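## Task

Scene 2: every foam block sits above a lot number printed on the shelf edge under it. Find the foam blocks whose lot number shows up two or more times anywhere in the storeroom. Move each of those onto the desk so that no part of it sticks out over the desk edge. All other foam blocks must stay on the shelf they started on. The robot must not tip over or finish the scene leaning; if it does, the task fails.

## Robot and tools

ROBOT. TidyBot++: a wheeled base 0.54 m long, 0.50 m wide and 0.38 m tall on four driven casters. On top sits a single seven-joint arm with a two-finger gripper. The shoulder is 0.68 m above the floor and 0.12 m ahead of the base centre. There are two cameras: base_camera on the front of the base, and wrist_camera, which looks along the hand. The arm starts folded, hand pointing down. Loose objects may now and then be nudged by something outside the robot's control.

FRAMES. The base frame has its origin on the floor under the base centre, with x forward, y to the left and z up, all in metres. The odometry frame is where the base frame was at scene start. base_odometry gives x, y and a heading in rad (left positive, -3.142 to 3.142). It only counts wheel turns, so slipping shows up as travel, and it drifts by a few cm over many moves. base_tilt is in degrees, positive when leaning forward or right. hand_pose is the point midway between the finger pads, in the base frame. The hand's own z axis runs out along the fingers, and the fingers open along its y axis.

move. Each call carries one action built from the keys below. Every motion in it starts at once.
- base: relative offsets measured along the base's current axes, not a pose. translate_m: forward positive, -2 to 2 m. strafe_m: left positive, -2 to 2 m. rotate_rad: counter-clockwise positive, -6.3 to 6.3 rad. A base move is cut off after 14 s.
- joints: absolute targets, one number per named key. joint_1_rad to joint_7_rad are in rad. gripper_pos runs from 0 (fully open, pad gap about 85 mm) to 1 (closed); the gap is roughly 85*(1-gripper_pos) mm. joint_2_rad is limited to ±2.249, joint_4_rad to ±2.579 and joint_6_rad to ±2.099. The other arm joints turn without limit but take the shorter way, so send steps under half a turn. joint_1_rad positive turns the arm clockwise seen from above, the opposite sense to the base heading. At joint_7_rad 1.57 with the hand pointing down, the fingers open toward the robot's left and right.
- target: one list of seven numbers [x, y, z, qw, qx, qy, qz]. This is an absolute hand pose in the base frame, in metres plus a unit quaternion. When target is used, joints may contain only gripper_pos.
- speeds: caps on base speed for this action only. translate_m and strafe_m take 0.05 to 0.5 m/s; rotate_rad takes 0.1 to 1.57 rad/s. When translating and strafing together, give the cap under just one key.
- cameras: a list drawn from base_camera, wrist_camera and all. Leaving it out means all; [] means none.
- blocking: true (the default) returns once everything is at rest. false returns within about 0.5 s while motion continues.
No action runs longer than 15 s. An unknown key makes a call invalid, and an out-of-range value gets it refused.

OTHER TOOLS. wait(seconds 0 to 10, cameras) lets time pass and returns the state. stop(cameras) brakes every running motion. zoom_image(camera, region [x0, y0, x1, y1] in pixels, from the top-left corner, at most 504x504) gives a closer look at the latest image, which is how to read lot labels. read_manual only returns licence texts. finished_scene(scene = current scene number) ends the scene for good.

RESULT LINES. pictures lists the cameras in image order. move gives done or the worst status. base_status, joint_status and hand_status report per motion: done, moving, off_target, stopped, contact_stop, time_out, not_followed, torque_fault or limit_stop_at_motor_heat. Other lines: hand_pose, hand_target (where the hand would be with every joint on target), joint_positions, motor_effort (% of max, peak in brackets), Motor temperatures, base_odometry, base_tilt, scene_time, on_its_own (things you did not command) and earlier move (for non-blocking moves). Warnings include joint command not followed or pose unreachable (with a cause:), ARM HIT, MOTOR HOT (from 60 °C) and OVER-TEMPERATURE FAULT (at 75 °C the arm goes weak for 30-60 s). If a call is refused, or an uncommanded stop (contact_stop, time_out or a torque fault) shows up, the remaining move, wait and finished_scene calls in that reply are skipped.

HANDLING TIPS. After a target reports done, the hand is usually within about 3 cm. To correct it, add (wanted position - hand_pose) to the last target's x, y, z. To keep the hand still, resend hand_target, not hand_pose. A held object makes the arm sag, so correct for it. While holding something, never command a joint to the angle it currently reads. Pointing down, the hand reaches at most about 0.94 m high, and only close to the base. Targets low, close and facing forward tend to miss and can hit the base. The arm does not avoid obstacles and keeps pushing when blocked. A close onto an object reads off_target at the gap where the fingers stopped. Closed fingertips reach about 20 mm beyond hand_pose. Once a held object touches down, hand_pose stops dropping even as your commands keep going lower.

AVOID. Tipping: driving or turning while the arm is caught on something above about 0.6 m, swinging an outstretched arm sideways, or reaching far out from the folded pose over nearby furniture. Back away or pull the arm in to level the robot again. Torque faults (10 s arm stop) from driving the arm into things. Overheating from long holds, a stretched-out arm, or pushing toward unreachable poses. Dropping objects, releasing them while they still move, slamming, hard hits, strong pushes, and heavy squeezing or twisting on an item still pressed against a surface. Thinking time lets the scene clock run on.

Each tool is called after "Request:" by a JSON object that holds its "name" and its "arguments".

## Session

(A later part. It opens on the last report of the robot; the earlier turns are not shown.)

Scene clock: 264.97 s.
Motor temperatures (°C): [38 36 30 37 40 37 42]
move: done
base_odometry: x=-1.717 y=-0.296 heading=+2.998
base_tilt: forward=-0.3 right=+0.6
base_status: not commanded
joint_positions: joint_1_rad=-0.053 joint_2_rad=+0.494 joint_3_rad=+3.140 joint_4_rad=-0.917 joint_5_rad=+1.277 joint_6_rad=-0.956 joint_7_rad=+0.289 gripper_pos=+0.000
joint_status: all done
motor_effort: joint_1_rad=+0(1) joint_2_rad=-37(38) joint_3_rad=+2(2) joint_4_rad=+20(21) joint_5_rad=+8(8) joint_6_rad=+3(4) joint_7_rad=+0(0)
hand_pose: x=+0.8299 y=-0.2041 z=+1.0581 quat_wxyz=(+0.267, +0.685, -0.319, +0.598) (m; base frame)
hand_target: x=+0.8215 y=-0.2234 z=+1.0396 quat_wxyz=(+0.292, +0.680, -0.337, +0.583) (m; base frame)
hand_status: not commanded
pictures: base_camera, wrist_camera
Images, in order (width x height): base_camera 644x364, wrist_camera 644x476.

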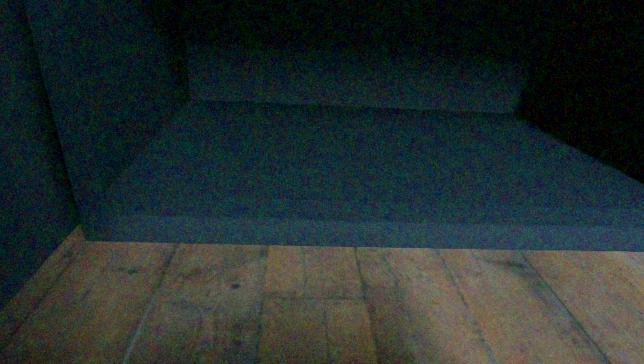

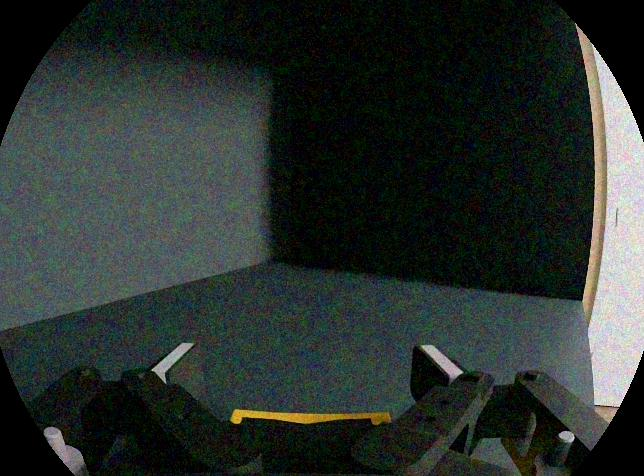

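Centered (232–391 → 311). Lower.

Request:
{"name": "move", "arguments": {"joints": {"joint_2_rad":0.52,"joint_4_rad":-1.0}}}

Request:
{"name": "move", "arguments": {"joints": {"joint_2_rad":0.53,"joint_4_rad":-1.045}}}

Scene clock: 265.83 s.
Motor temperatures (°C): [38 36 30 37 40 37 42]
move: off_target
base_odometry: x=-1.717 y=-0.296 heading=+2.998
base_tilt: forward=-0.3 right=+0.6
base_status: not commanded
joint_positions: joint_1_rad=-0.053 joint_2_rad=+0.486 joint_3_rad=+3.140 joint_4_rad=-0.942 joint_5_rad=+1.283 joint_6_rad=-0.956 joint_7_rad=+0.288 gripper_pos=+0.000
joint_status: joint_4_rad off_target (ended at -0.942, target -1.000); the others done
motor_effort: joint_1_rad=+1(1) joint_2_rad=-31(37) joint_3_rad=+2(2) joint_4_rad=+14(20) joint_5_rad=+4(8) joint_6_rad=+0(3) joint_7_rad=+0(0)
hand_pose: x=+0.8269 y=-0.2047 z=+1.0526 quat_wxyz=(+0.273, +0.689, -0.315, +0.593) (m; base frame)
hand_target: x=+0.8233 y=-0.2233 z=+1.0035 quat_wxyz=(+0.304, +0.699, -0.325, +0.559) (m; base frame)
hand_status: not commanded
pictures: base_camera, wrist_camera
Images, in order (width x height): base_camera 644x364, wrist_camera 644x476.

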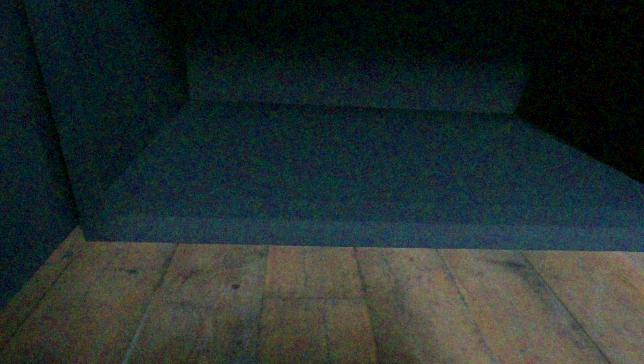

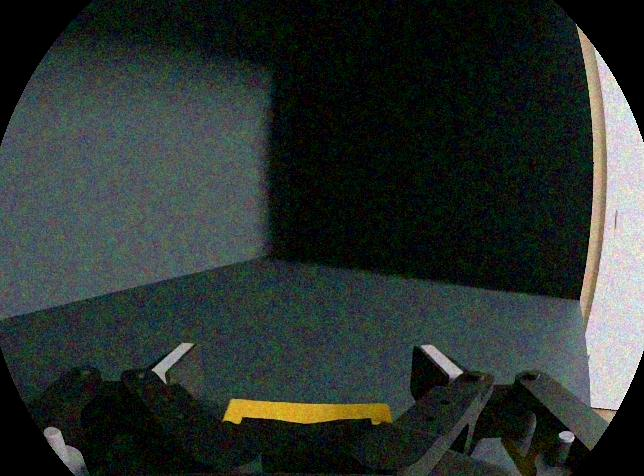

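Scene clock: 266.53 s.
Motor temperatures (°C): [38 36 30 37 40 37 42]
move: off_target
base_odometry: x=-1.717 y=-0.296 heading=+2.998
base_tilt: forward=-0.3 right=+0.6
base_status: not commanded
joint_positions: joint_1_rad=-0.053 joint_2_rad=+0.474 joint_3_rad=+3.140 joint_4_rad=-0.963 joint_5_rad=+1.290 joint_6_rad=-0.956 joint_7_rad=+0.286 gripper_pos=+0.000
joint_status: joint_2_rad off_target (ended at +0.474, target +0.530); joint_4_rad off_target (ended at -0.963, target -1.045)
motor_effort: joint_1_rad=+1(2) joint_2_rad=-26(31) joint_3_rad=+2(2) joint_4_rad=+9(14) joint_5_rad=+2(4) joint_6_rad=-2(3) joint_7_rad=+1(1)
hand_pose: x=+0.8222 y=-0.2054 z=+1.0519 quat_wxyz=(+0.276, +0.690, -0.313, +0.592) (m; base frame)
hand_target: x=+0.8238 y=-0.2233 z=+0.9748 quat_wxyz=(+0.314, +0.714, -0.316, +0.540) (m; base frame)
hand_status: not commanded
pictures: base_camera, wrist_camera
Images, in order (width x height): base_camera 644x364, wrist_camera 644x476.

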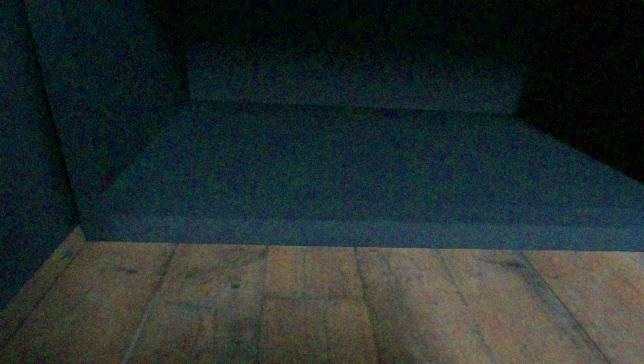

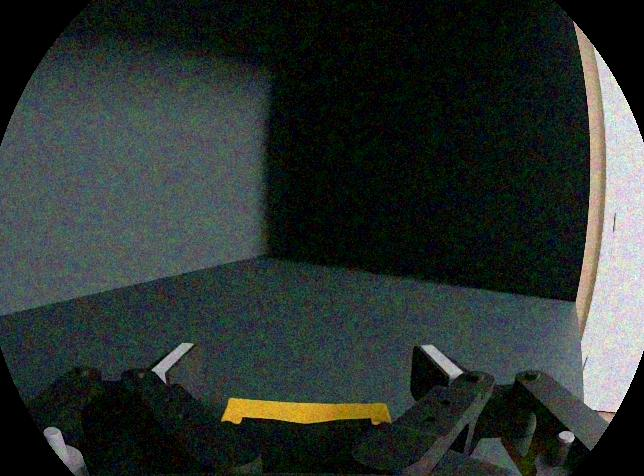

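Request:
{"name": "move", "arguments": {"joints": {"joint_2_rad":0.48,"joint_4_rad":-0.87}, "cameras": []}}

Request:
{"name": "move", "arguments": {"joints": {"joint_1_rad":-0.135,"joint_2_rad":0.45,"joint_4_rad":-0.93,"joint_6_rad":-1.07}, "cameras": []}}

Request:
{"name": "move", "arguments": {"joints": {"joint_2_rad":0.46,"joint_4_rad":-1.0}}}

Scene clock: 267.90 s.
Motor temperatures (°C): [38 36 30 37 40 37 42]
move: done
base_odometry: x=-1.717 y=-0.296 heading=+2.998
base_tilt: forward=-0.3 right=+0.6
base_status: not commanded
joint_positions: joint_1_rad=-0.052 joint_2_rad=+0.471 joint_3_rad=+3.140 joint_4_rad=-0.883 joint_5_rad=+1.290 joint_6_rad=-0.968 joint_7_rad=+0.286 gripper_pos=+0.000
joint_status: all done
motor_effort: joint_1_rad=+0(2) joint_2_rad=-36(38) joint_3_rad=+2(3) joint_4_rad=+20(21) joint_5_rad=+8(8) joint_6_rad=+3(3) joint_7_rad=+0(1)
hand_pose: x=+0.8169 y=-0.2082 z=+1.0924 quat_wxyz=(+0.265, +0.665, -0.329, +0.616) (m; base frame)
hand_target: x=+0.8089 y=-0.2239 z=+1.0943 quat_wxyz=(+0.273, +0.650, -0.352, +0.615) (m; base frame)
hand_status: not commanded
pictures: none
No camera images: "cameras" was empty.

Scene clock: 268.83 s.
Motor temperatures (°C): [38 36 30 37 40 37 42]
move: done
base_odometry: x=-1.717 y=-0.296 heading=+2.998
base_tilt: forward=-0.3 right=+0.6
base_status: not commanded
joint_positions: joint_1_rad=-0.129 joint_2_rad=+0.451 joint_3_rad=+3.140 joint_4_rad=-0.905 joint_5_rad=+1.290 joint_6_rad=-1.021 joint_7_rad=+0.286 gripper_pos=+0.000
joint_status: all done
motor_effort: joint_1_rad=+0(3) joint_2_rad=-34(36) joint_3_rad=+2(3) joint_4_rad=+20(21) joint_5_rad=+8(8) joint_6_rad=+4(4) joint_7_rad=+0(1)
hand_pose: x=+0.8118 y=-0.1654 z=+1.0895 quat_wxyz=(+0.256, +0.676, -0.321, +0.612) (m; base frame)
hand_target: x=+0.8005 y=-0.1719 z=+1.0790 quat_wxyz=(+0.270, +0.672, -0.339, +0.601) (m; base frame)
hand_status: not commanded
pictures: none
No camera images: "cameras" was empty.

Scene clock: 269.63 s.
Motor temperatures (°C): [38 36 30 37 40 37 42]
move: done
base_odometry: x=-1.717 y=-0.296 heading=+2.998
base_tilt: forward=-0.3 right=+0.6
base_status: not commanded
joint_positions: joint_1_rad=-0.129 joint_2_rad=+0.449 joint_3_rad=+3.140 joint_4_rad=-0.975 joint_5_rad=+1.290 joint_6_rad=-1.021 joint_7_rad=+0.286 gripper_pos=+0.000
joint_status: all done
motor_effort: joint_1_rad=-1(1) joint_2_rad=-34(37) joint_3_rad=+2(2) joint_4_rad=+20(22) joint_5_rad=+8(8) joint_6_rad=+3(3) joint_7_rad=+0(1)
hand_pose: x=+0.8115 y=-0.1654 z=+1.0575 quat_wxyz=(+0.270, +0.695, -0.310, +0.590) (m; base frame)
hand_target: x=+0.8043 y=-0.1714 z=+1.0396 quat_wxyz=(+0.287, +0.693, -0.324, +0.576) (m; base frame)
hand_status: not commanded
pictures: base_camera, wrist_camera
Images, in order (width x height): base_camera 644x364, wrist_camera 644x476.

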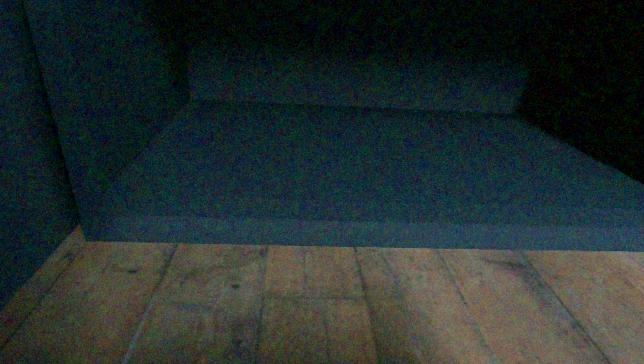

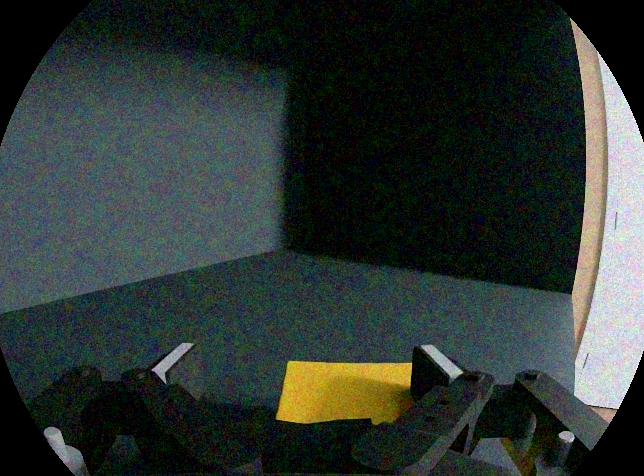

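Request:
{"name": "move", "arguments": {"joints": {"joint_1_rad":-0.1,"joint_2_rad":0.435,"joint_4_rad":-0.99}}}

Request:
{"name": "move", "arguments": {"joints": {"joint_2_rad":0.43,"joint_4_rad":-1.07}}}

Scene clock: 270.60 s.
Motor temperatures (°C): [38 36 30 37 40 37 42]
move: done
base_odometry: x=-1.717 y=-0.296 heading=+2.998
base_tilt: forward=-0.3 right=+0.6
base_status: not commanded
joint_positions: joint_1_rad=-0.110 joint_2_rad=+0.433 joint_3_rad=+3.140 joint_4_rad=-0.975 joint_5_rad=+1.290 joint_6_rad=-1.023 joint_7_rad=+0.286 gripper_pos=+0.000
joint_status: all done
motor_effort: joint_1_rad=-1(2) joint_2_rad=-34(37) joint_3_rad=+2(3) joint_4_rad=+20(21) joint_5_rad=+8(8) joint_6_rad=+2(3) joint_7_rad=+0(1)
hand_pose: x=+0.8019 y=-0.1794 z=+1.0678 quat_wxyz=(+0.273, +0.688, -0.319, +0.592) (m; base frame)
hand_target: x=+0.7888 y=-0.1962 z=+1.0606 quat_wxyz=(+0.290, +0.678, -0.343, +0.582) (m; base frame)
hand_status: not commanded
pictures: base_camera, wrist_camera
Images, in order (width x height): base_camera 644x364, wrist_camera 644x476.

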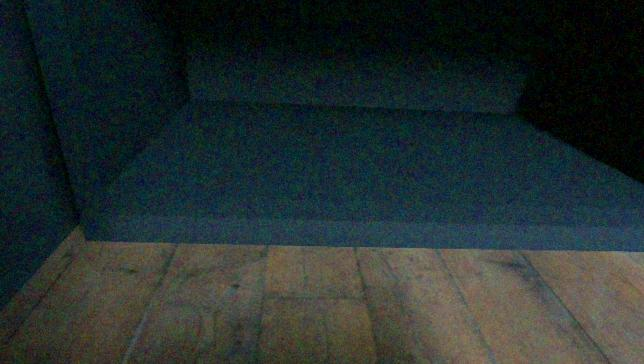

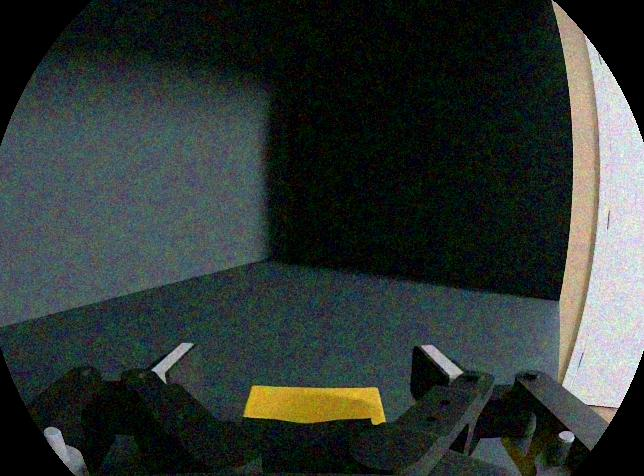

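Scene clock: 272.10 s.
Motor temperatures (°C): [38 36 30 37 40 37 42]
move: done
base_odometry: x=-1.717 y=-0.296 heading=+2.998
base_tilt: forward=-0.3 right=+0.6
base_status: not commanded
joint_positions: joint_1_rad=-0.109 joint_2_rad=+0.411 joint_3_rad=+3.140 joint_4_rad=-1.037 joint_5_rad=+1.291 joint_6_rad=-1.027 joint_7_rad=+0.284 gripper_pos=+0.000
joint_status: all done
motor_effort: joint_1_rad=+0(5) joint_2_rad=-31(34) joint_3_rad=+2(4) joint_4_rad=+17(20) joint_5_rad=+7(8) joint_6_rad=+1(3) joint_7_rad=+0(1)
hand_pose: x=+0.7922 y=-0.1817 z=+1.0523 quat_wxyz=(+0.282, +0.698, -0.314, +0.578) (m; base frame)
hand_target: x=+0.7854 y=-0.1965 z=+1.0263 quat_wxyz=(+0.305, +0.698, -0.329, +0.558) (m; base frame)
hand_status: not commanded
pictures: base_camera, wrist_camera
Images, in order (width x height): base_camera 644x364, wrist_camera 644x476.

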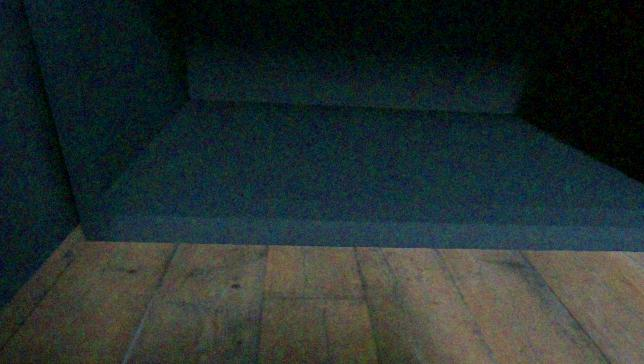

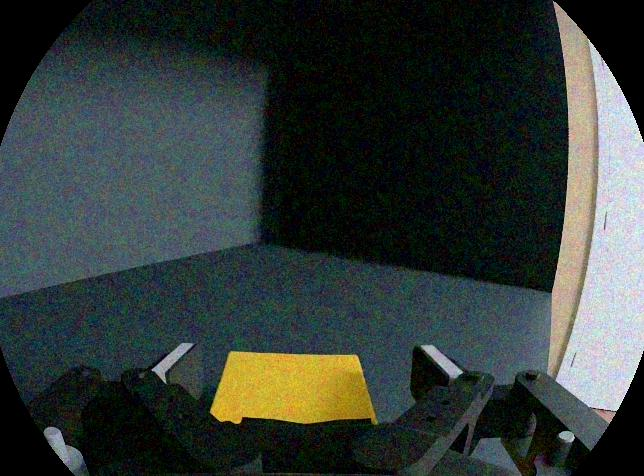

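Request:
{"name": "move", "arguments": {"joints": {"joint_1_rad":-0.11,"joint_2_rad":0.44,"joint_4_rad":-0.98}, "cameras": []}}

Request:
{"name": "move", "arguments": {"joints": {"joint_1_rad":-0.135}, "cameras": []}}

Request:
{"name": "move", "arguments": {"joints": {"joint_2_rad":0.443,"joint_4_rad":-1.08}}}

Scene clock: 273.30 s.
Motor temperatures (°C): [38 36 30 37 40 37 42]
move: done
base_odometry: x=-1.717 y=-0.296 heading=+2.998
base_tilt: forward=-0.3 right=+0.6
base_status: not commanded
joint_positions: joint_1_rad=-0.109 joint_2_rad=+0.417 joint_3_rad=+3.140 joint_4_rad=-0.991 joint_5_rad=+1.291 joint_6_rad=-1.029 joint_7_rad=+0.284 gripper_pos=+0.000
joint_status: all done
motor_effort: joint_1_rad=-1(2) joint_2_rad=-34(35) joint_3_rad=+2(2) joint_4_rad=+19(21) joint_5_rad=+8(8) joint_6_rad=+2(3) joint_7_rad=+0(0)
hand_pose: x=+0.7943 y=-0.1817 z=+1.0704 quat_wxyz=(+0.275, +0.687, -0.322, +0.591) (m; base frame)
hand_target: x=+0.7926 y=-0.1892 z=+1.0621 quat_wxyz=(+0.286, +0.679, -0.340, +0.585) (m; base frame)
hand_status: not commanded
pictures: none
No camera images: "cameras" was empty.

Scene clock: 273.97 s.
Motor temperatures (°C): [38 36 30 37 40 37 42]
move: done
base_odometry: x=-1.717 y=-0.296 heading=+2.998
base_tilt: forward=-0.3 right=+0.6
base_status: not commanded
joint_positions: joint_1_rad=-0.123 joint_2_rad=+0.417 joint_3_rad=+3.140 joint_4_rad=-0.991 joint_5_rad=+1.291 joint_6_rad=-1.029 joint_7_rad=+0.284 gripper_pos=+0.000
joint_status: all done
motor_effort: joint_1_rad=+0(2) joint_2_rad=-33(35) joint_3_rad=+2(2) joint_4_rad=+20(20) joint_5_rad=+8(8) joint_6_rad=+2(4) joint_7_rad=+0(1)
hand_pose: x=+0.7968 y=-0.1723 z=+1.0704 quat_wxyz=(+0.271, +0.689, -0.317, +0.593) (m; base frame)
hand_target: x=+0.7971 y=-0.1724 z=+1.0621 quat_wxyz=(+0.278, +0.683, -0.332, +0.589) (m; base frame)
hand_status: not commanded
pictures: none
No camera images: "cameras" was empty.

Scene clock: 275.20 s.
Motor temperatures (°C): [38 36 30 37 40 37 42]
move: done
base_odometry: x=-1.717 y=-0.296 heading=+2.998
base_tilt: forward=-0.3 right=+0.6
base_status: not commanded
joint_positions: joint_1_rad=-0.123 joint_2_rad=+0.420 joint_3_rad=+3.140 joint_4_rad=-1.052 joint_5_rad=+1.296 joint_6_rad=-1.029 joint_7_rad=+0.284 gripper_pos=+0.000
joint_status: all done
motor_effort: joint_1_rad=-1(1) joint_2_rad=-34(35) joint_3_rad=+2(2) joint_4_rad=+20(21) joint_5_rad=+8(8) joint_6_rad=+3(3) joint_7_rad=+0(2)
hand_pose: x=+0.7970 y=-0.1726 z=+1.0407 quat_wxyz=(+0.285, +0.705, -0.305, +0.573) (m; base frame)
hand_target: x=+0.7958 y=-0.1725 z=+1.0133 quat_wxyz=(+0.300, +0.710, -0.313, +0.555) (m; base frame)
hand_status: not commanded
pictures: base_camera, wrist_camera
Images, in order (width x height): base_camera 644x364, wrist_camera 644x476.

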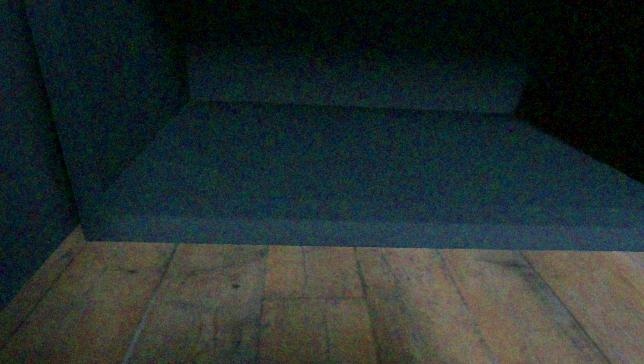

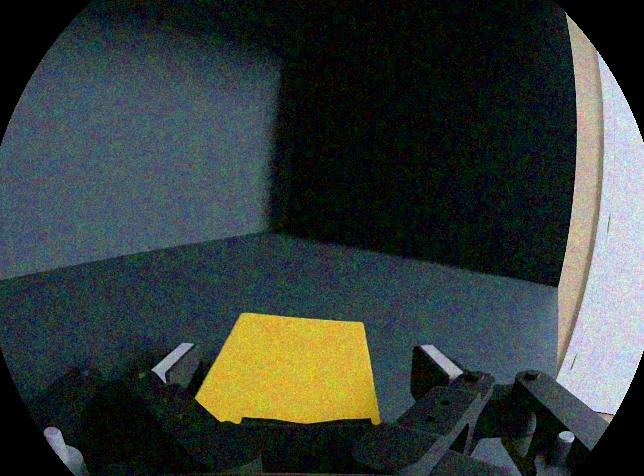

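Request:
{"name": "move", "arguments": {"joints": {"joint_1_rad":-0.15,"joint_2_rad":0.45,"joint_4_rad":-1.09}, "cameras": []}}

Request:
{"name": "move", "arguments": {"joints": {"joint_2_rad":0.455,"joint_4_rad":-1.14}}}

Scene clock: 276.00 s.
Motor temperatures (°C): [38 36 30 37 40 37 42]
move: done
base_odometry: x=-1.717 y=-0.296 heading=+2.998
base_tilt: forward=-0.3 right=+0.6
base_status: not commanded
joint_positions: joint_1_rad=-0.135 joint_2_rad=+0.421 joint_3_rad=+3.140 joint_4_rad=-1.061 joint_5_rad=+1.296 joint_6_rad=-1.029 joint_7_rad=+0.284 gripper_pos=+0.000
joint_status: all done
motor_effort: joint_1_rad=-1(2) joint_2_rad=-34(35) joint_3_rad=+2(3) joint_4_rad=+19(21) joint_5_rad=+8(8) joint_6_rad=+2(3) joint_7_rad=-1(1)
hand_pose: x=+0.7994 y=-0.1647 z=+1.0352 quat_wxyz=(+0.284, +0.710, -0.299, +0.571) (m; base frame)
hand_target: x=+0.8000 y=-0.1621 z=+1.0041 quat_wxyz=(+0.299, +0.716, -0.304, +0.552) (m; base frame)
hand_status: not commanded
pictures: none
No camera images: "cameras" was empty.

Scene clock: 276.73 s.
Motor temperatures (°C): [38 36 30 37 40 37 42]
move: done
base_odometry: x=-1.717 y=-0.296 heading=+2.998
base_tilt: forward=-0.3 right=+0.6
base_status: not commanded
joint_positions: joint_1_rad=-0.135 joint_2_rad=+0.421 joint_3_rad=+3.140 joint_4_rad=-1.102 joint_5_rad=+1.298 joint_6_rad=-1.029 joint_7_rad=+0.282 gripper_pos=+0.000
joint_status: all done
motor_effort: joint_1_rad=+0(1) joint_2_rad=-32(34) joint_3_rad=+1(2) joint_4_rad=+18(20) joint_5_rad=+7(8) joint_6_rad=+1(2) joint_7_rad=+0(1)
hand_pose: x=+0.7975 y=-0.1648 z=+1.0164 quat_wxyz=(+0.292, +0.720, -0.291, +0.558) (m; base frame)
hand_target: x=+0.7981 y=-0.1624 z=+0.9776 quat_wxyz=(+0.310, +0.730, -0.294, +0.534) (m; base frame)
hand_status: not commanded
pictures: base_camera, wrist_camera
Images, in order (width x height): base_camera 644x364, wrist_camera 644x476.

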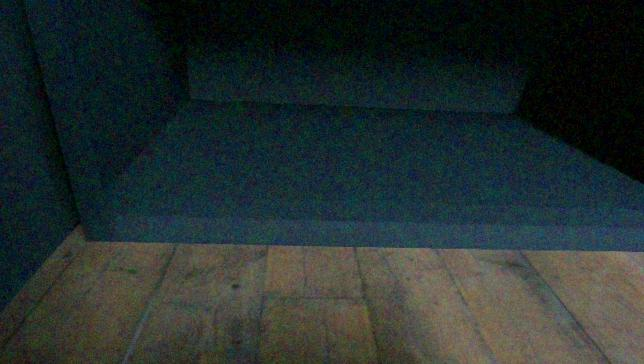

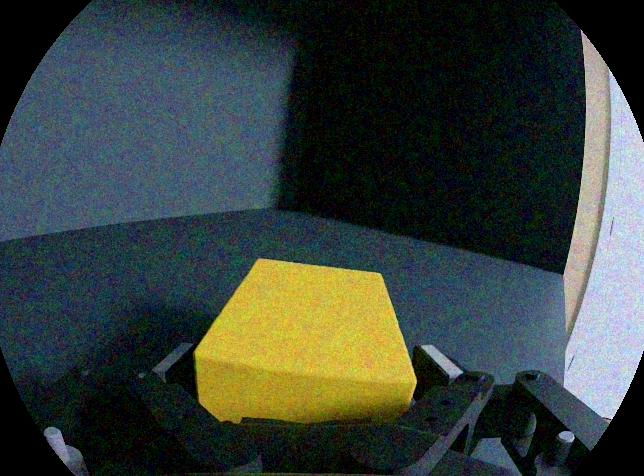

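Request:
{"name": "move", "arguments": {"joints": {"gripper_pos":0.55,"joint_4_rad":-1.125}}}

Scene clock: 277.67 s.
Motor temperatures (°C): [38 36 30 37 40 37 42]
move: off_target
base_odometry: x=-1.717 y=-0.296 heading=+2.998
base_tilt: forward=-0.3 right=+0.6
base_status: not commanded
joint_positions: joint_1_rad=-0.142 joint_2_rad=+0.420 joint_3_rad=+3.140 joint_4_rad=-1.101 joint_5_rad=+1.298 joint_6_rad=-1.029 joint_7_rad=+0.282 gripper_pos=+0.367
joint_status: gripper_pos off_target (ended at +0.367, target +0.550); the others done
motor_effort: joint_1_rad=+0(2) joint_2_rad=-29(33) joint_3_rad=+1(3) joint_4_rad=+17(20) joint_5_rad=+5(8) joint_6_rad=+1(2) joint_7_rad=+0(1)
hand_pose: x=+0.7985 y=-0.1604 z=+1.0169 quat_wxyz=(+0.290, +0.721, -0.289, +0.560) (m; base frame)
hand_target: x=+0.7993 y=-0.1622 z=+0.9846 quat_wxyz=(+0.307, +0.726, -0.297, +0.539) (m; base frame)
hand_status: not commanded
pictures: base_camera, wrist_camera
Images, in order (width x height): base_camera 644x364, wrist_camera 644x476.

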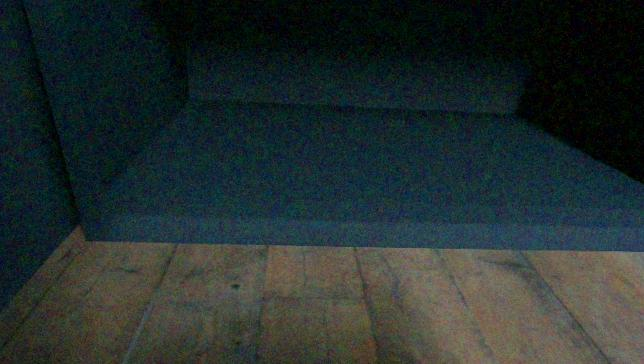

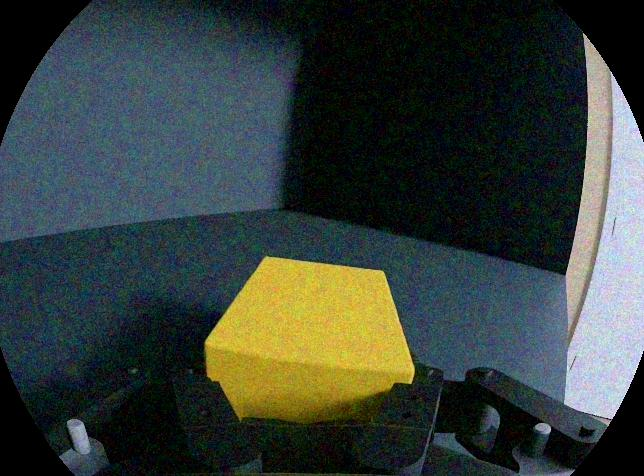

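Request:
{"name": "move", "arguments": {"joints": {"joint_2_rad":0.41,"joint_4_rad":-0.9}, "cameras": []}}

Request:
{"name": "move", "arguments": {"joints": {"joint_2_rad":-0.6,"joint_4_rad":-1.5}, "cameras": []}}

Request:
{"name": "move", "arguments": {"base": {"translate_m":-0.5,"strafe_m":-0.35}, "cameras": ["wrist_camera"]}}

Request:
{"name": "move", "arguments": {"base": {"translate_m":-0.99,"strafe_m":-0.03,"rotate_rad":-1.57}, "joints": {"joint_1_rad":0,"joint_2_rad":-0.6,"joint_4_rad":-1.85,"joint_5_rad":0,"joint_6_rad":-0.5,"joint_7_rad":1.57}, "cameras": ["wrist_camera"]}}

Request:
{"name": "move", "arguments": {"base": {"translate_m":0.35}, "cameras": ["wrist_camera"]}}

Scene clock: 279.37 s.
Motor temperatures (°C): [38 36 30 37 40 37 42]
move: done
base_odometry: x=-1.717 y=-0.296 heading=+2.998
base_tilt: forward=-0.3 right=+0.6
base_status: not commanded
joint_positions: joint_1_rad=-0.142 joint_2_rad=+0.398 joint_3_rad=+3.140 joint_4_rad=-0.910 joint_5_rad=+1.298 joint_6_rad=-1.029 joint_7_rad=+0.282 gripper_pos=+0.367
joint_status: all done
motor_effort: joint_1_rad=+0(1) joint_2_rad=-33(38) joint_3_rad=+2(2) joint_4_rad=+19(22) joint_5_rad=+8(9) joint_6_rad=+4(4) joint_7_rad=+0(0)
hand_pose: x=+0.7894 y=-0.1618 z=+1.1231 quat_wxyz=(+0.247, +0.662, -0.327, +0.628) (m; base frame)
hand_target: x=+0.7855 y=-0.1643 z=+1.1188 quat_wxyz=(+0.250, +0.654, -0.346, +0.624) (m; base frame)
hand_status: not commanded
pictures: none
No camera images: "cameras" was empty.

Scene clock: 281.67 s.
Motor temperatures (°C): [37 36 30 37 40 37 42]
move: done
base_odometry: x=-1.717 y=-0.296 heading=+2.998
base_tilt: forward=-0.4 right=+0.6
base_status: not commanded
joint_positions: joint_1_rad=-0.142 joint_2_rad=-0.588 joint_3_rad=+3.140 joint_4_rad=-1.470 joint_5_rad=+1.298 joint_6_rad=-1.029 joint_7_rad=+0.282 gripper_pos=+0.367
joint_status: all done
motor_effort: joint_1_rad=-1(1) joint_2_rad=+4(37) joint_3_rad=-2(2) joint_4_rad=+16(22) joint_5_rad=+7(9) joint_6_rad=+6(7) joint_7_rad=+0(1)
hand_pose: x=+0.3329 y=-0.2269 z=+1.2782 quat_wxyz=(+0.153, +0.523, -0.389, +0.743) (m; base frame)
hand_target: x=+0.3263 y=-0.2336 z=+1.2622 quat_wxyz=(+0.156, +0.522, -0.408, +0.733) (m; base frame)
hand_status: not commanded
pictures: none
No camera images: "cameras" was empty.

Scene clock: 284.13 s.
Motor temperatures (°C): [37 36 30 37 40 37 42]
move: done
base_odometry: x=-1.172 y=-0.022 heading=+2.998
base_tilt: forward=-0.4 right=+0.6
base_status: done
joint_positions: joint_1_rad=-0.142 joint_2_rad=-0.600 joint_3_rad=+3.139 joint_4_rad=-1.475 joint_5_rad=+1.298 joint_6_rad=-1.031 joint_7_rad=+0.282 gripper_pos=+0.367
joint_status: not commanded
motor_effort: joint_1_rad=+0(1) joint_2_rad=+5(8) joint_3_rad=-2(3) joint_4_rad=+16(18) joint_5_rad=+7(7) joint_6_rad=+6(7) joint_7_rad=+0(1)
hand_pose: x=+0.3268 y=-0.2277 z=+1.2781 quat_wxyz=(+0.152, +0.520, -0.391, +0.744) (m; base frame)
hand_target: x=+0.3263 y=-0.2336 z=+1.2622 quat_wxyz=(+0.156, +0.522, -0.408, +0.733) (m; base frame)
hand_status: not commanded
pictures: wrist_camera
Images, in order (width x height): wrist_camera 644x476.

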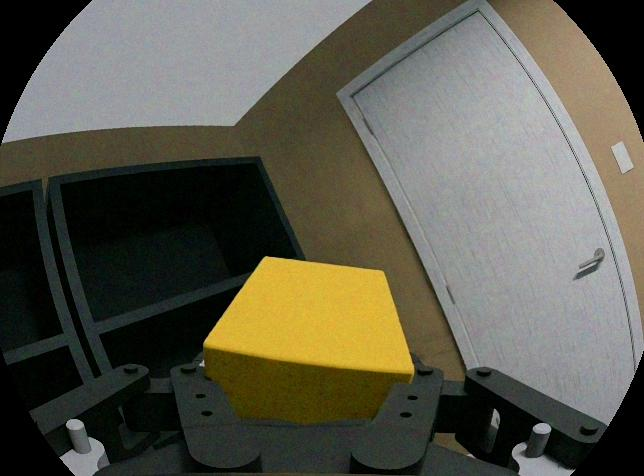

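Scene clock: 287.90 s.
Motor temperatures (°C): [37 36 30 37 40 37 42]
move: done
base_odometry: x=-0.187 y=-0.134 heading=+1.427
base_tilt: forward=-0.4 right=+0.6
base_status: done
joint_positions: joint_1_rad=-0.016 joint_2_rad=-0.596 joint_3_rad=+3.142 joint_4_rad=-1.824 joint_5_rad=+0.068 joint_6_rad=-0.557 joint_7_rad=+1.527 gripper_pos=+0.367
joint_status: all done
motor_effort: joint_1_rad=-1(1) joint_2_rad=+0(4) joint_3_rad=+1(3) joint_4_rad=+22(23) joint_5_rad=+1(8) joint_6_rad=+9(9) joint_7_rad=-1(1)
hand_pose: x=+0.4831 y=-0.0041 z=+1.0700 quat_wxyz=(+0.013, +0.778, +0.000, +0.628) (m; base frame)
hand_target: x=+0.4860 y=+0.0022 z=+1.0727 quat_wxyz=(+0.000, +0.768, +0.001, +0.641) (m; base frame)
hand_status: not commanded
pictures: wrist_camera
Images, in order (width x height): wrist_camera 644x476.

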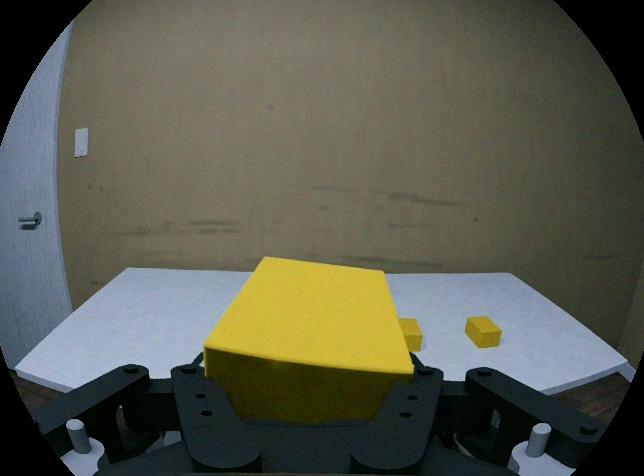

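Scene clock: 289.97 s.
Motor temperatures (°C): [37 36 30 37 40 37 42]
move: done
base_odometry: x=-0.137 y=+0.213 heading=+1.426
base_tilt: forward=-0.3 right=+0.6
base_status: done
joint_positions: joint_1_rad=-0.016 joint_2_rad=-0.593 joint_3_rad=+3.142 joint_4_rad=-1.824 joint_5_rad=+0.067 joint_6_rad=-0.555 joint_7_rad=+1.527 gripper_pos=+0.367
joint_status: not commanded
motor_effort: joint_1_rad=+0(1) joint_2_rad=+0(5) joint_3_rad=+1(1) joint_4_rad=+21(23) joint_5_rad=+1(1) joint_6_rad=+8(9) joint_7_rad=+0(1)
hand_pose: x=+0.4845 y=-0.0040 z=+1.0695 quat_wxyz=(+0.013, +0.778, +0.000, +0.628) (m; base frame)
hand_target: x=+0.4860 y=+0.0022 z=+1.0727 quat_wxyz=(+0.000, +0.768, +0.001, +0.641) (m; base frame)
hand_status: not commanded
pictures: wrist_camera
Images, in order (width x height): wrist_camera 644x476.

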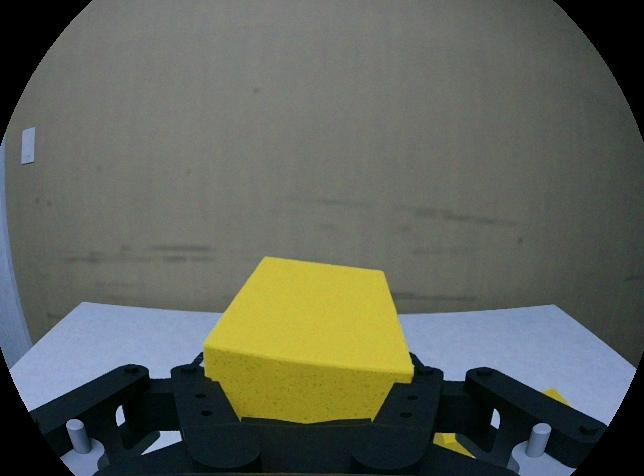

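Request:
{"name": "move", "arguments": {"joints": {"joint_2_rad":0.06,"joint_4_rad":-1.7,"joint_6_rad":-0.05,"joint_7_rad":1.65}, "cameras": []}}

Request:
{"name": "move", "arguments": {"joints": {"joint_2_rad":0.17,"joint_4_rad":-1.92,"joint_6_rad":0.3}, "cameras": []}}

Request:
{"name": "move", "arguments": {"joints": {"joint_2_rad":0.235,"joint_4_rad":-2.07,"joint_6_rad":0.48}, "cameras": ["wrist_camera"]}}

Request:
{"name": "move", "arguments": {"joints": {"joint_2_rad":0.295,"joint_4_rad":-2.125,"joint_6_rad":0.6}, "cameras": []}}

Request:
{"name": "move", "arguments": {"joints": {"joint_2_rad":0.32,"joint_4_rad":-2.155,"joint_6_rad":0.65}, "cameras": ["wrist_camera"]}}

Scene clock: 294.47 s.
Motor temperatures (°C): [37 36 30 37 40 37 42]
move: done
base_odometry: x=-0.137 y=+0.213 heading=+1.426
base_tilt: forward=-0.3 right=+0.6
base_status: not commanded
joint_positions: joint_1_rad=-0.016 joint_2_rad=+0.044 joint_3_rad=+3.142 joint_4_rad=-1.716 joint_5_rad=+0.067 joint_6_rad=-0.109 joint_7_rad=+1.606 gripper_pos=+0.367
joint_status: all done
motor_effort: joint_1_rad=-1(1) joint_2_rad=-22(24) joint_3_rad=+0(1) joint_4_rad=+22(24) joint_5_rad=+1(1) joint_6_rad=+8(10) joint_7_rad=+0(1)
hand_pose: x=+0.7438 y=+0.0088 z=+0.9513 quat_wxyz=(+0.029, +0.803, +0.045, +0.593) (m; base frame)
hand_target: x=+0.7554 y=+0.0024 z=+0.9689 quat_wxyz=(+0.024, +0.786, +0.032, +0.617) (m; base frame)
hand_status: not commanded
pictures: none
No camera images: "cameras" was empty.

Scene clock: 296.03 s.
Motor temperatures (°C): [37 36 30 37 40 37 42]
move: done
base_odometry: x=-0.137 y=+0.213 heading=+1.426
base_tilt: forward=-0.3 right=+0.6
base_status: not commanded
joint_positions: joint_1_rad=-0.016 joint_2_rad=+0.157 joint_3_rad=+3.142 joint_4_rad=-1.898 joint_5_rad=+0.067 joint_6_rad=+0.241 joint_7_rad=+1.607 gripper_pos=+0.367
joint_status: all done
motor_effort: joint_1_rad=+0(1) joint_2_rad=-25(28) joint_3_rad=+0(0) joint_4_rad=+21(23) joint_5_rad=+1(1) joint_6_rad=+9(10) joint_7_rad=+0(1)
hand_pose: x=+0.7649 y=+0.0164 z=+0.8756 quat_wxyz=(+0.020, +0.786, +0.051, +0.615) (m; base frame)
hand_target: x=+0.7669 y=+0.0023 z=+0.8729 quat_wxyz=(+0.024, +0.780, +0.031, +0.625) (m; base frame)
hand_status: not commanded
pictures: none
No camera images: "cameras" was empty.

Scene clock: 297.43 s.
Motor temperatures (°C): [37 36 30 37 40 37 42]
move: done
base_odometry: x=-0.137 y=+0.213 heading=+1.426
base_tilt: forward=-0.3 right=+0.6
base_status: not commanded
joint_positions: joint_1_rad=-0.016 joint_2_rad=+0.218 joint_3_rad=+3.142 joint_4_rad=-2.047 joint_5_rad=+0.067 joint_6_rad=+0.422 joint_7_rad=+1.607 gripper_pos=+0.367
joint_status: all done
motor_effort: joint_1_rad=+0(1) joint_2_rad=-25(28) joint_3_rad=+0(0) joint_4_rad=+19(22) joint_5_rad=+0(1) joint_6_rad=+9(10) joint_7_rad=+0(1)
hand_pose: x=+0.7509 y=+0.0197 z=+0.8072 quat_wxyz=(+0.014, +0.795, +0.053, +0.604) (m; base frame)
hand_target: x=+0.7516 y=+0.0023 z=+0.8021 quat_wxyz=(+0.024, +0.790, +0.032, +0.611) (m; base frame)
hand_status: not commanded
pictures: wrist_camera
Images, in order (width x height): wrist_camera 644x476.

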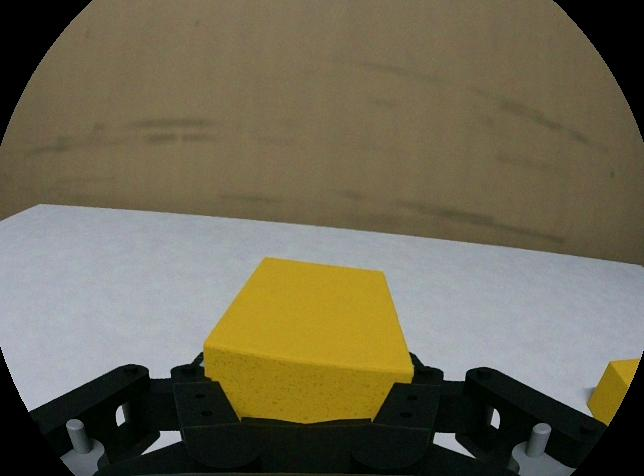

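Scene clock: 298.53 s.
Motor temperatures (°C): [37 36 30 37 40 37 42]
move: done
base_odometry: x=-0.137 y=+0.213 heading=+1.426
base_tilt: forward=-0.3 right=+0.6
base_status: not commanded
joint_positions: joint_1_rad=-0.016 joint_2_rad=+0.277 joint_3_rad=+3.142 joint_4_rad=-2.101 joint_5_rad=+0.067 joint_6_rad=+0.548 joint_7_rad=+1.607 gripper_pos=+0.367
joint_status: all done
motor_effort: joint_1_rad=+0(1) joint_2_rad=-27(29) joint_3_rad=+0(0) joint_4_rad=+17(19) joint_5_rad=+1(1) joint_6_rad=+8(10) joint_7_rad=+0(0)
hand_pose: x=+0.7518 y=+0.0221 z=+0.7794 quat_wxyz=(+0.010, +0.791, +0.054, +0.609) (m; base frame)
hand_target: x=+0.7507 y=+0.0023 z=+0.7716 quat_wxyz=(+0.024, +0.789, +0.032, +0.613) (m; base frame)
hand_status: not commanded
pictures: none
No camera images: "cameras" was empty.

Scene clock: 299.23 s.
Motor temperatures (°C): [37 36 30 37 40 37 42]
move: done
base_odometry: x=-0.137 y=+0.213 heading=+1.426
base_tilt: forward=-0.3 right=+0.6
base_status: not commanded
joint_positions: joint_1_rad=-0.016 joint_2_rad=+0.297 joint_3_rad=+3.142 joint_4_rad=-2.131 joint_5_rad=+0.067 joint_6_rad=+0.600 joint_7_rad=+1.607 gripper_pos=+0.367
joint_status: all done
motor_effort: joint_1_rad=+0(1) joint_2_rad=-26(27) joint_3_rad=+0(0) joint_4_rad=+16(18) joint_5_rad=+0(1) joint_6_rad=+8(10) joint_7_rad=-1(1)
hand_pose: x=+0.7485 y=+0.0229 z=+0.7672 quat_wxyz=(+0.008, +0.790, +0.054, +0.610) (m; base frame)
hand_target: x=+0.7470 y=+0.0023 z=+0.7559 quat_wxyz=(+0.024, +0.790, +0.032, +0.611) (m; base frame)
hand_status: not commanded
pictures: wrist_camera
Images, in order (width x height): wrist_camera 644x476.

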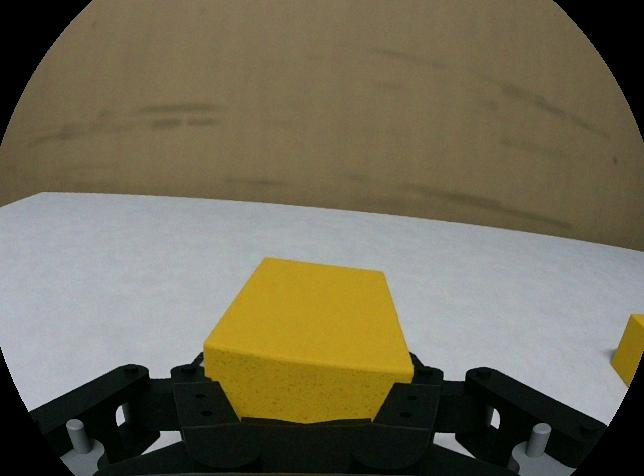

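Block edge parallels the horizon; good. Continue down.

Request:
{"name": "move", "arguments": {"joints": {"joint_2_rad":0.335,"joint_4_rad":-2.17,"joint_6_rad":0.685}, "cameras": []}}

Request:
{"name": "move", "arguments": {"joints": {"joint_2_rad":0.35,"joint_4_rad":-2.185,"joint_6_rad":0.715}, "cameras": []}}

Request:
{"name": "move", "arguments": {"joints": {"joint_2_rad":0.365,"joint_4_rad":-2.2,"joint_6_rad":0.745}, "cameras": ["wrist_camera"]}}

Request:
{"name": "move", "arguments": {"joints": {"joint_2_rad":0.38,"joint_4_rad":-2.215,"joint_6_rad":0.775}, "cameras": ["wrist_camera"]}}

Scene clock: 300.03 s.
Motor temperatures (°C): [37 36 30 37 40 37 42]
move: done
base_odometry: x=-0.137 y=+0.213 heading=+1.426
base_tilt: forward=-0.3 right=+0.6
base_status: not commanded
joint_positions: joint_1_rad=-0.016 joint_2_rad=+0.310 joint_3_rad=+3.142 joint_4_rad=-2.145 joint_5_rad=+0.067 joint_6_rad=+0.637 joint_7_rad=+1.607 gripper_pos=+0.367
joint_status: all done
motor_effort: joint_1_rad=+0(1) joint_2_rad=-27(28) joint_3_rad=+0(0) joint_4_rad=+16(17) joint_5_rad=+0(1) joint_6_rad=+9(10) joint_7_rad=+0(1)
hand_pose: x=+0.7479 y=+0.0236 z=+0.7632 quat_wxyz=(+0.007, +0.787, +0.054, +0.614) (m; base frame)
hand_target: x=+0.7459 y=+0.0023 z=+0.7496 quat_wxyz=(+0.024, +0.789, +0.032, +0.613) (m; base frame)
hand_status: not commanded
pictures: none
No camera images: "cameras" was empty.

Scene clock: 300.67 s.
Motor temperatures (°C): [37 36 30 37 40 37 42]
move: done
base_odometry: x=-0.137 y=+0.213 heading=+1.426
base_tilt: forward=-0.3 right=+0.6
base_status: not commanded
joint_positions: joint_1_rad=-0.016 joint_2_rad=+0.325 joint_3_rad=+3.142 joint_4_rad=-2.159 joint_5_rad=+0.067 joint_6_rad=+0.666 joint_7_rad=+1.607 gripper_pos=+0.367
joint_status: all done
motor_effort: joint_1_rad=+0(1) joint_2_rad=-27(28) joint_3_rad=+0(0) joint_4_rad=+17(17) joint_5_rad=+1(1) joint_6_rad=+9(10) joint_7_rad=+0(1)
hand_pose: x=+0.7466 y=+0.0240 z=+0.7553 quat_wxyz=(+0.006, +0.787, +0.054, +0.614) (m; base frame)
hand_target: x=+0.7441 y=+0.0023 z=+0.7420 quat_wxyz=(+0.024, +0.789, +0.032, +0.613) (m; base frame)
hand_status: not commanded
pictures: none
No camera images: "cameras" was empty.

Scene clock: 301.30 s.
Motor temperatures (°C): [37 36 30 37 40 37 42]
move: done
base_odometry: x=-0.137 y=+0.213 heading=+1.426
base_tilt: forward=-0.3 right=+0.6
base_status: not commanded
joint_positions: joint_1_rad=-0.016 joint_2_rad=+0.340 joint_3_rad=+3.142 joint_4_rad=-2.174 joint_5_rad=+0.067 joint_6_rad=+0.697 joint_7_rad=+1.607 gripper_pos=+0.367
joint_status: all done
motor_effort: joint_1_rad=+0(1) joint_2_rad=-27(28) joint_3_rad=+0(0) joint_4_rad=+15(16) joint_5_rad=+0(1) joint_6_rad=+8(10) joint_7_rad=+0(1)
hand_pose: x=+0.7449 y=+0.0245 z=+0.7478 quat_wxyz=(+0.005, +0.787, +0.054, +0.614) (m; base frame)
hand_target: x=+0.7422 y=+0.0023 z=+0.7346 quat_wxyz=(+0.024, +0.789, +0.032, +0.613) (m; base frame)
hand_status: not commanded
pictures: wrist_camera
Images, in order (width x height): wrist_camera 644x476.

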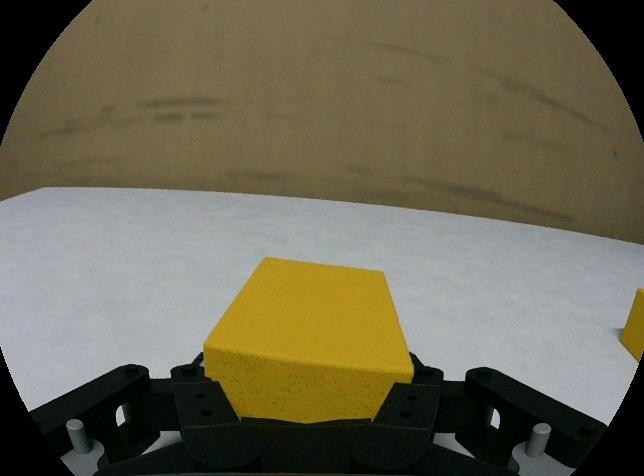

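Scene clock: 301.87 s.
Motor temperatures (°C): [37 36 30 37 40 37 42]
move: done
base_odometry: x=-0.137 y=+0.213 heading=+1.426
base_tilt: forward=-0.3 right=+0.6
base_status: not commanded
joint_positions: joint_1_rad=-0.015 joint_2_rad=+0.350 joint_3_rad=+3.142 joint_4_rad=-2.185 joint_5_rad=+0.067 joint_6_rad=+0.731 joint_7_rad=+1.608 gripper_pos=+0.367
joint_status: all done
motor_effort: joint_1_rad=-1(1) joint_2_rad=-26(27) joint_3_rad=+0(1) joint_4_rad=+15(15) joint_5_rad=+1(1) joint_6_rad=+8(9) joint_7_rad=+0(1)
hand_pose: x=+0.7446 y=+0.0247 z=+0.7468 quat_wxyz=(+0.005, +0.783, +0.054, +0.620) (m; base frame)
hand_target: x=+0.7401 y=+0.0023 z=+0.7272 quat_wxyz=(+0.024, +0.789, +0.032, +0.613) (m; base frame)
hand_status: not commanded
pictures: wrist_camera
Images, in order (width x height): wrist_camera 644x476.

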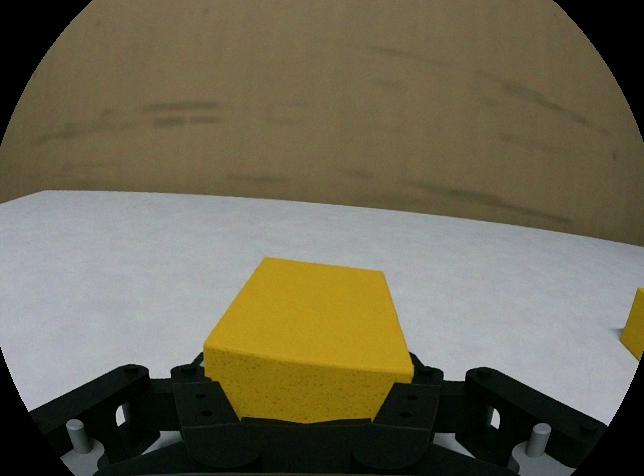

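Contact. One more small step, then release.

Request:
{"name": "move", "arguments": {"joints": {"joint_2_rad":0.39,"joint_4_rad":-2.22,"joint_6_rad":0.785}, "cameras": []}}

Request:
{"name": "move", "arguments": {"joints": {"gripper_pos":0.05}, "cameras": ["wrist_camera"]}}

Request:
{"name": "move", "arguments": {"base": {"translate_m":-0.45}, "speeds": {"translate_m":0.25}, "cameras": ["wrist_camera"]}}

Scene clock: 302.67 s.
Motor temperatures (°C): [37 36 30 37 40 37 42]
move: done
base_odometry: x=-0.137 y=+0.213 heading=+1.426
base_tilt: forward=-0.3 right=+0.6
base_status: not commanded
joint_positions: joint_1_rad=-0.015 joint_2_rad=+0.354 joint_3_rad=+3.142 joint_4_rad=-2.189 joint_5_rad=+0.066 joint_6_rad=+0.743 joint_7_rad=+1.608 gripper_pos=+0.367
joint_status: all done
motor_effort: joint_1_rad=-1(1) joint_2_rad=-26(27) joint_3_rad=-1(1) joint_4_rad=+14(15) joint_5_rad=+1(1) joint_6_rad=+7(9) joint_7_rad=+0(1)
hand_pose: x=+0.7446 y=+0.0248 z=+0.7464 quat_wxyz=(+0.004, +0.781, +0.054, +0.622) (m; base frame)
hand_target: x=+0.7396 y=+0.0023 z=+0.7217 quat_wxyz=(+0.024, +0.790, +0.032, +0.611) (m; base frame)
hand_status: not commanded
pictures: none
No camera images: "cameras" was empty.

Scene clock: 303.50 s.
Motor temperatures (°C): [37 36 30 37 40 37 42]
move: done
base_odometry: x=-0.137 y=+0.213 heading=+1.426
base_tilt: forward=-0.3 right=+0.6
base_status: not commanded
joint_positions: joint_1_rad=-0.015 joint_2_rad=+0.359 joint_3_rad=+3.142 joint_4_rad=-2.190 joint_5_rad=+0.066 joint_6_rad=+0.744 joint_7_rad=+1.608 gripper_pos=+0.050
joint_status: all done
motor_effort: joint_1_rad=-1(1) joint_2_rad=-26(27) joint_3_rad=+0(1) joint_4_rad=+14(15) joint_5_rad=+1(1) joint_6_rad=+8(9) joint_7_rad=+0(1)
hand_pose: x=+0.7444 y=+0.0247 z=+0.7426 quat_wxyz=(+0.004, +0.783, +0.053, +0.619) (m; base frame)
hand_target: x=+0.7396 y=+0.0023 z=+0.7217 quat_wxyz=(+0.024, +0.790, +0.032, +0.611) (m; base frame)
hand_status: not commanded
pictures: wrist_camera
Images, in order (width x height): wrist_camera 644x476.

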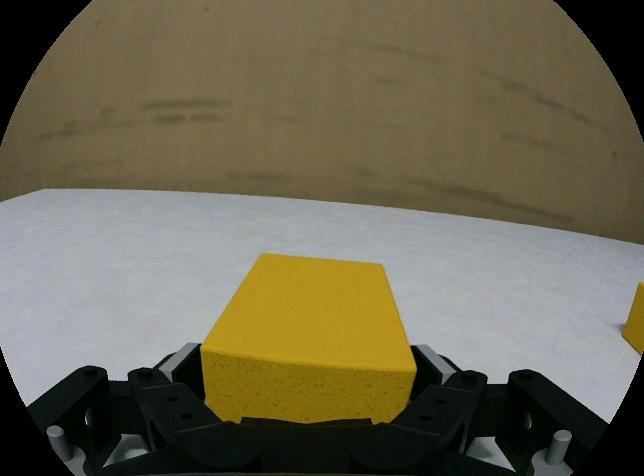

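Scene clock: 306.23 s.
Motor temperatures (°C): [37 36 30 37 40 37 42]
move: done
base_odometry: x=-0.202 y=-0.233 heading=+1.425
base_tilt: forward=-0.3 right=+0.6
base_status: done
joint_positions: joint_1_rad=-0.014 joint_2_rad=+0.367 joint_3_rad=+3.142 joint_4_rad=-2.199 joint_5_rad=+0.065 joint_6_rad=+0.751 joint_7_rad=+1.609 gripper_pos=+0.050
joint_status: not commanded
motor_effort: joint_1_rad=-1(2) joint_2_rad=-27(28) joint_3_rad=+0(2) joint_4_rad=+14(16) joint_5_rad=+0(1) joint_6_rad=+9(9) joint_7_rad=+0(1)
hand_pose: x=+0.7427 y=+0.0234 z=+0.7353 quat_wxyz=(+0.005, +0.786, +0.052, +0.615) (m; base frame)
hand_target: x=+0.7396 y=+0.0023 z=+0.7217 quat_wxyz=(+0.024, +0.790, +0.032, +0.611) (m; base frame)
hand_status: not commanded
pictures: wrist_camera
Images, in order (width x height): wrist_camera 644x476.

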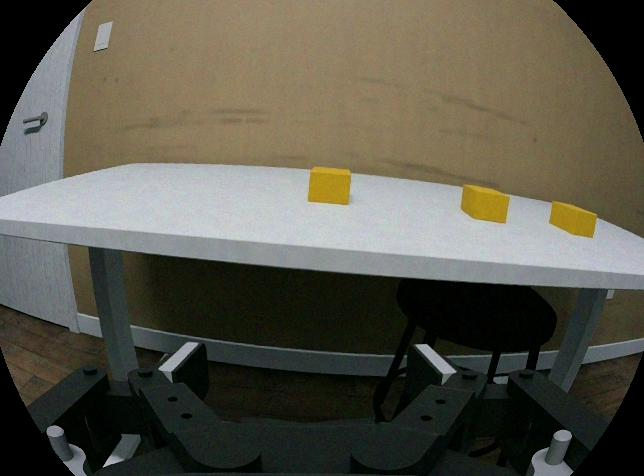

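Request:
{"name": "finished_scene", "arguments": {"scene": 2}}

The scene is finished: the task was done.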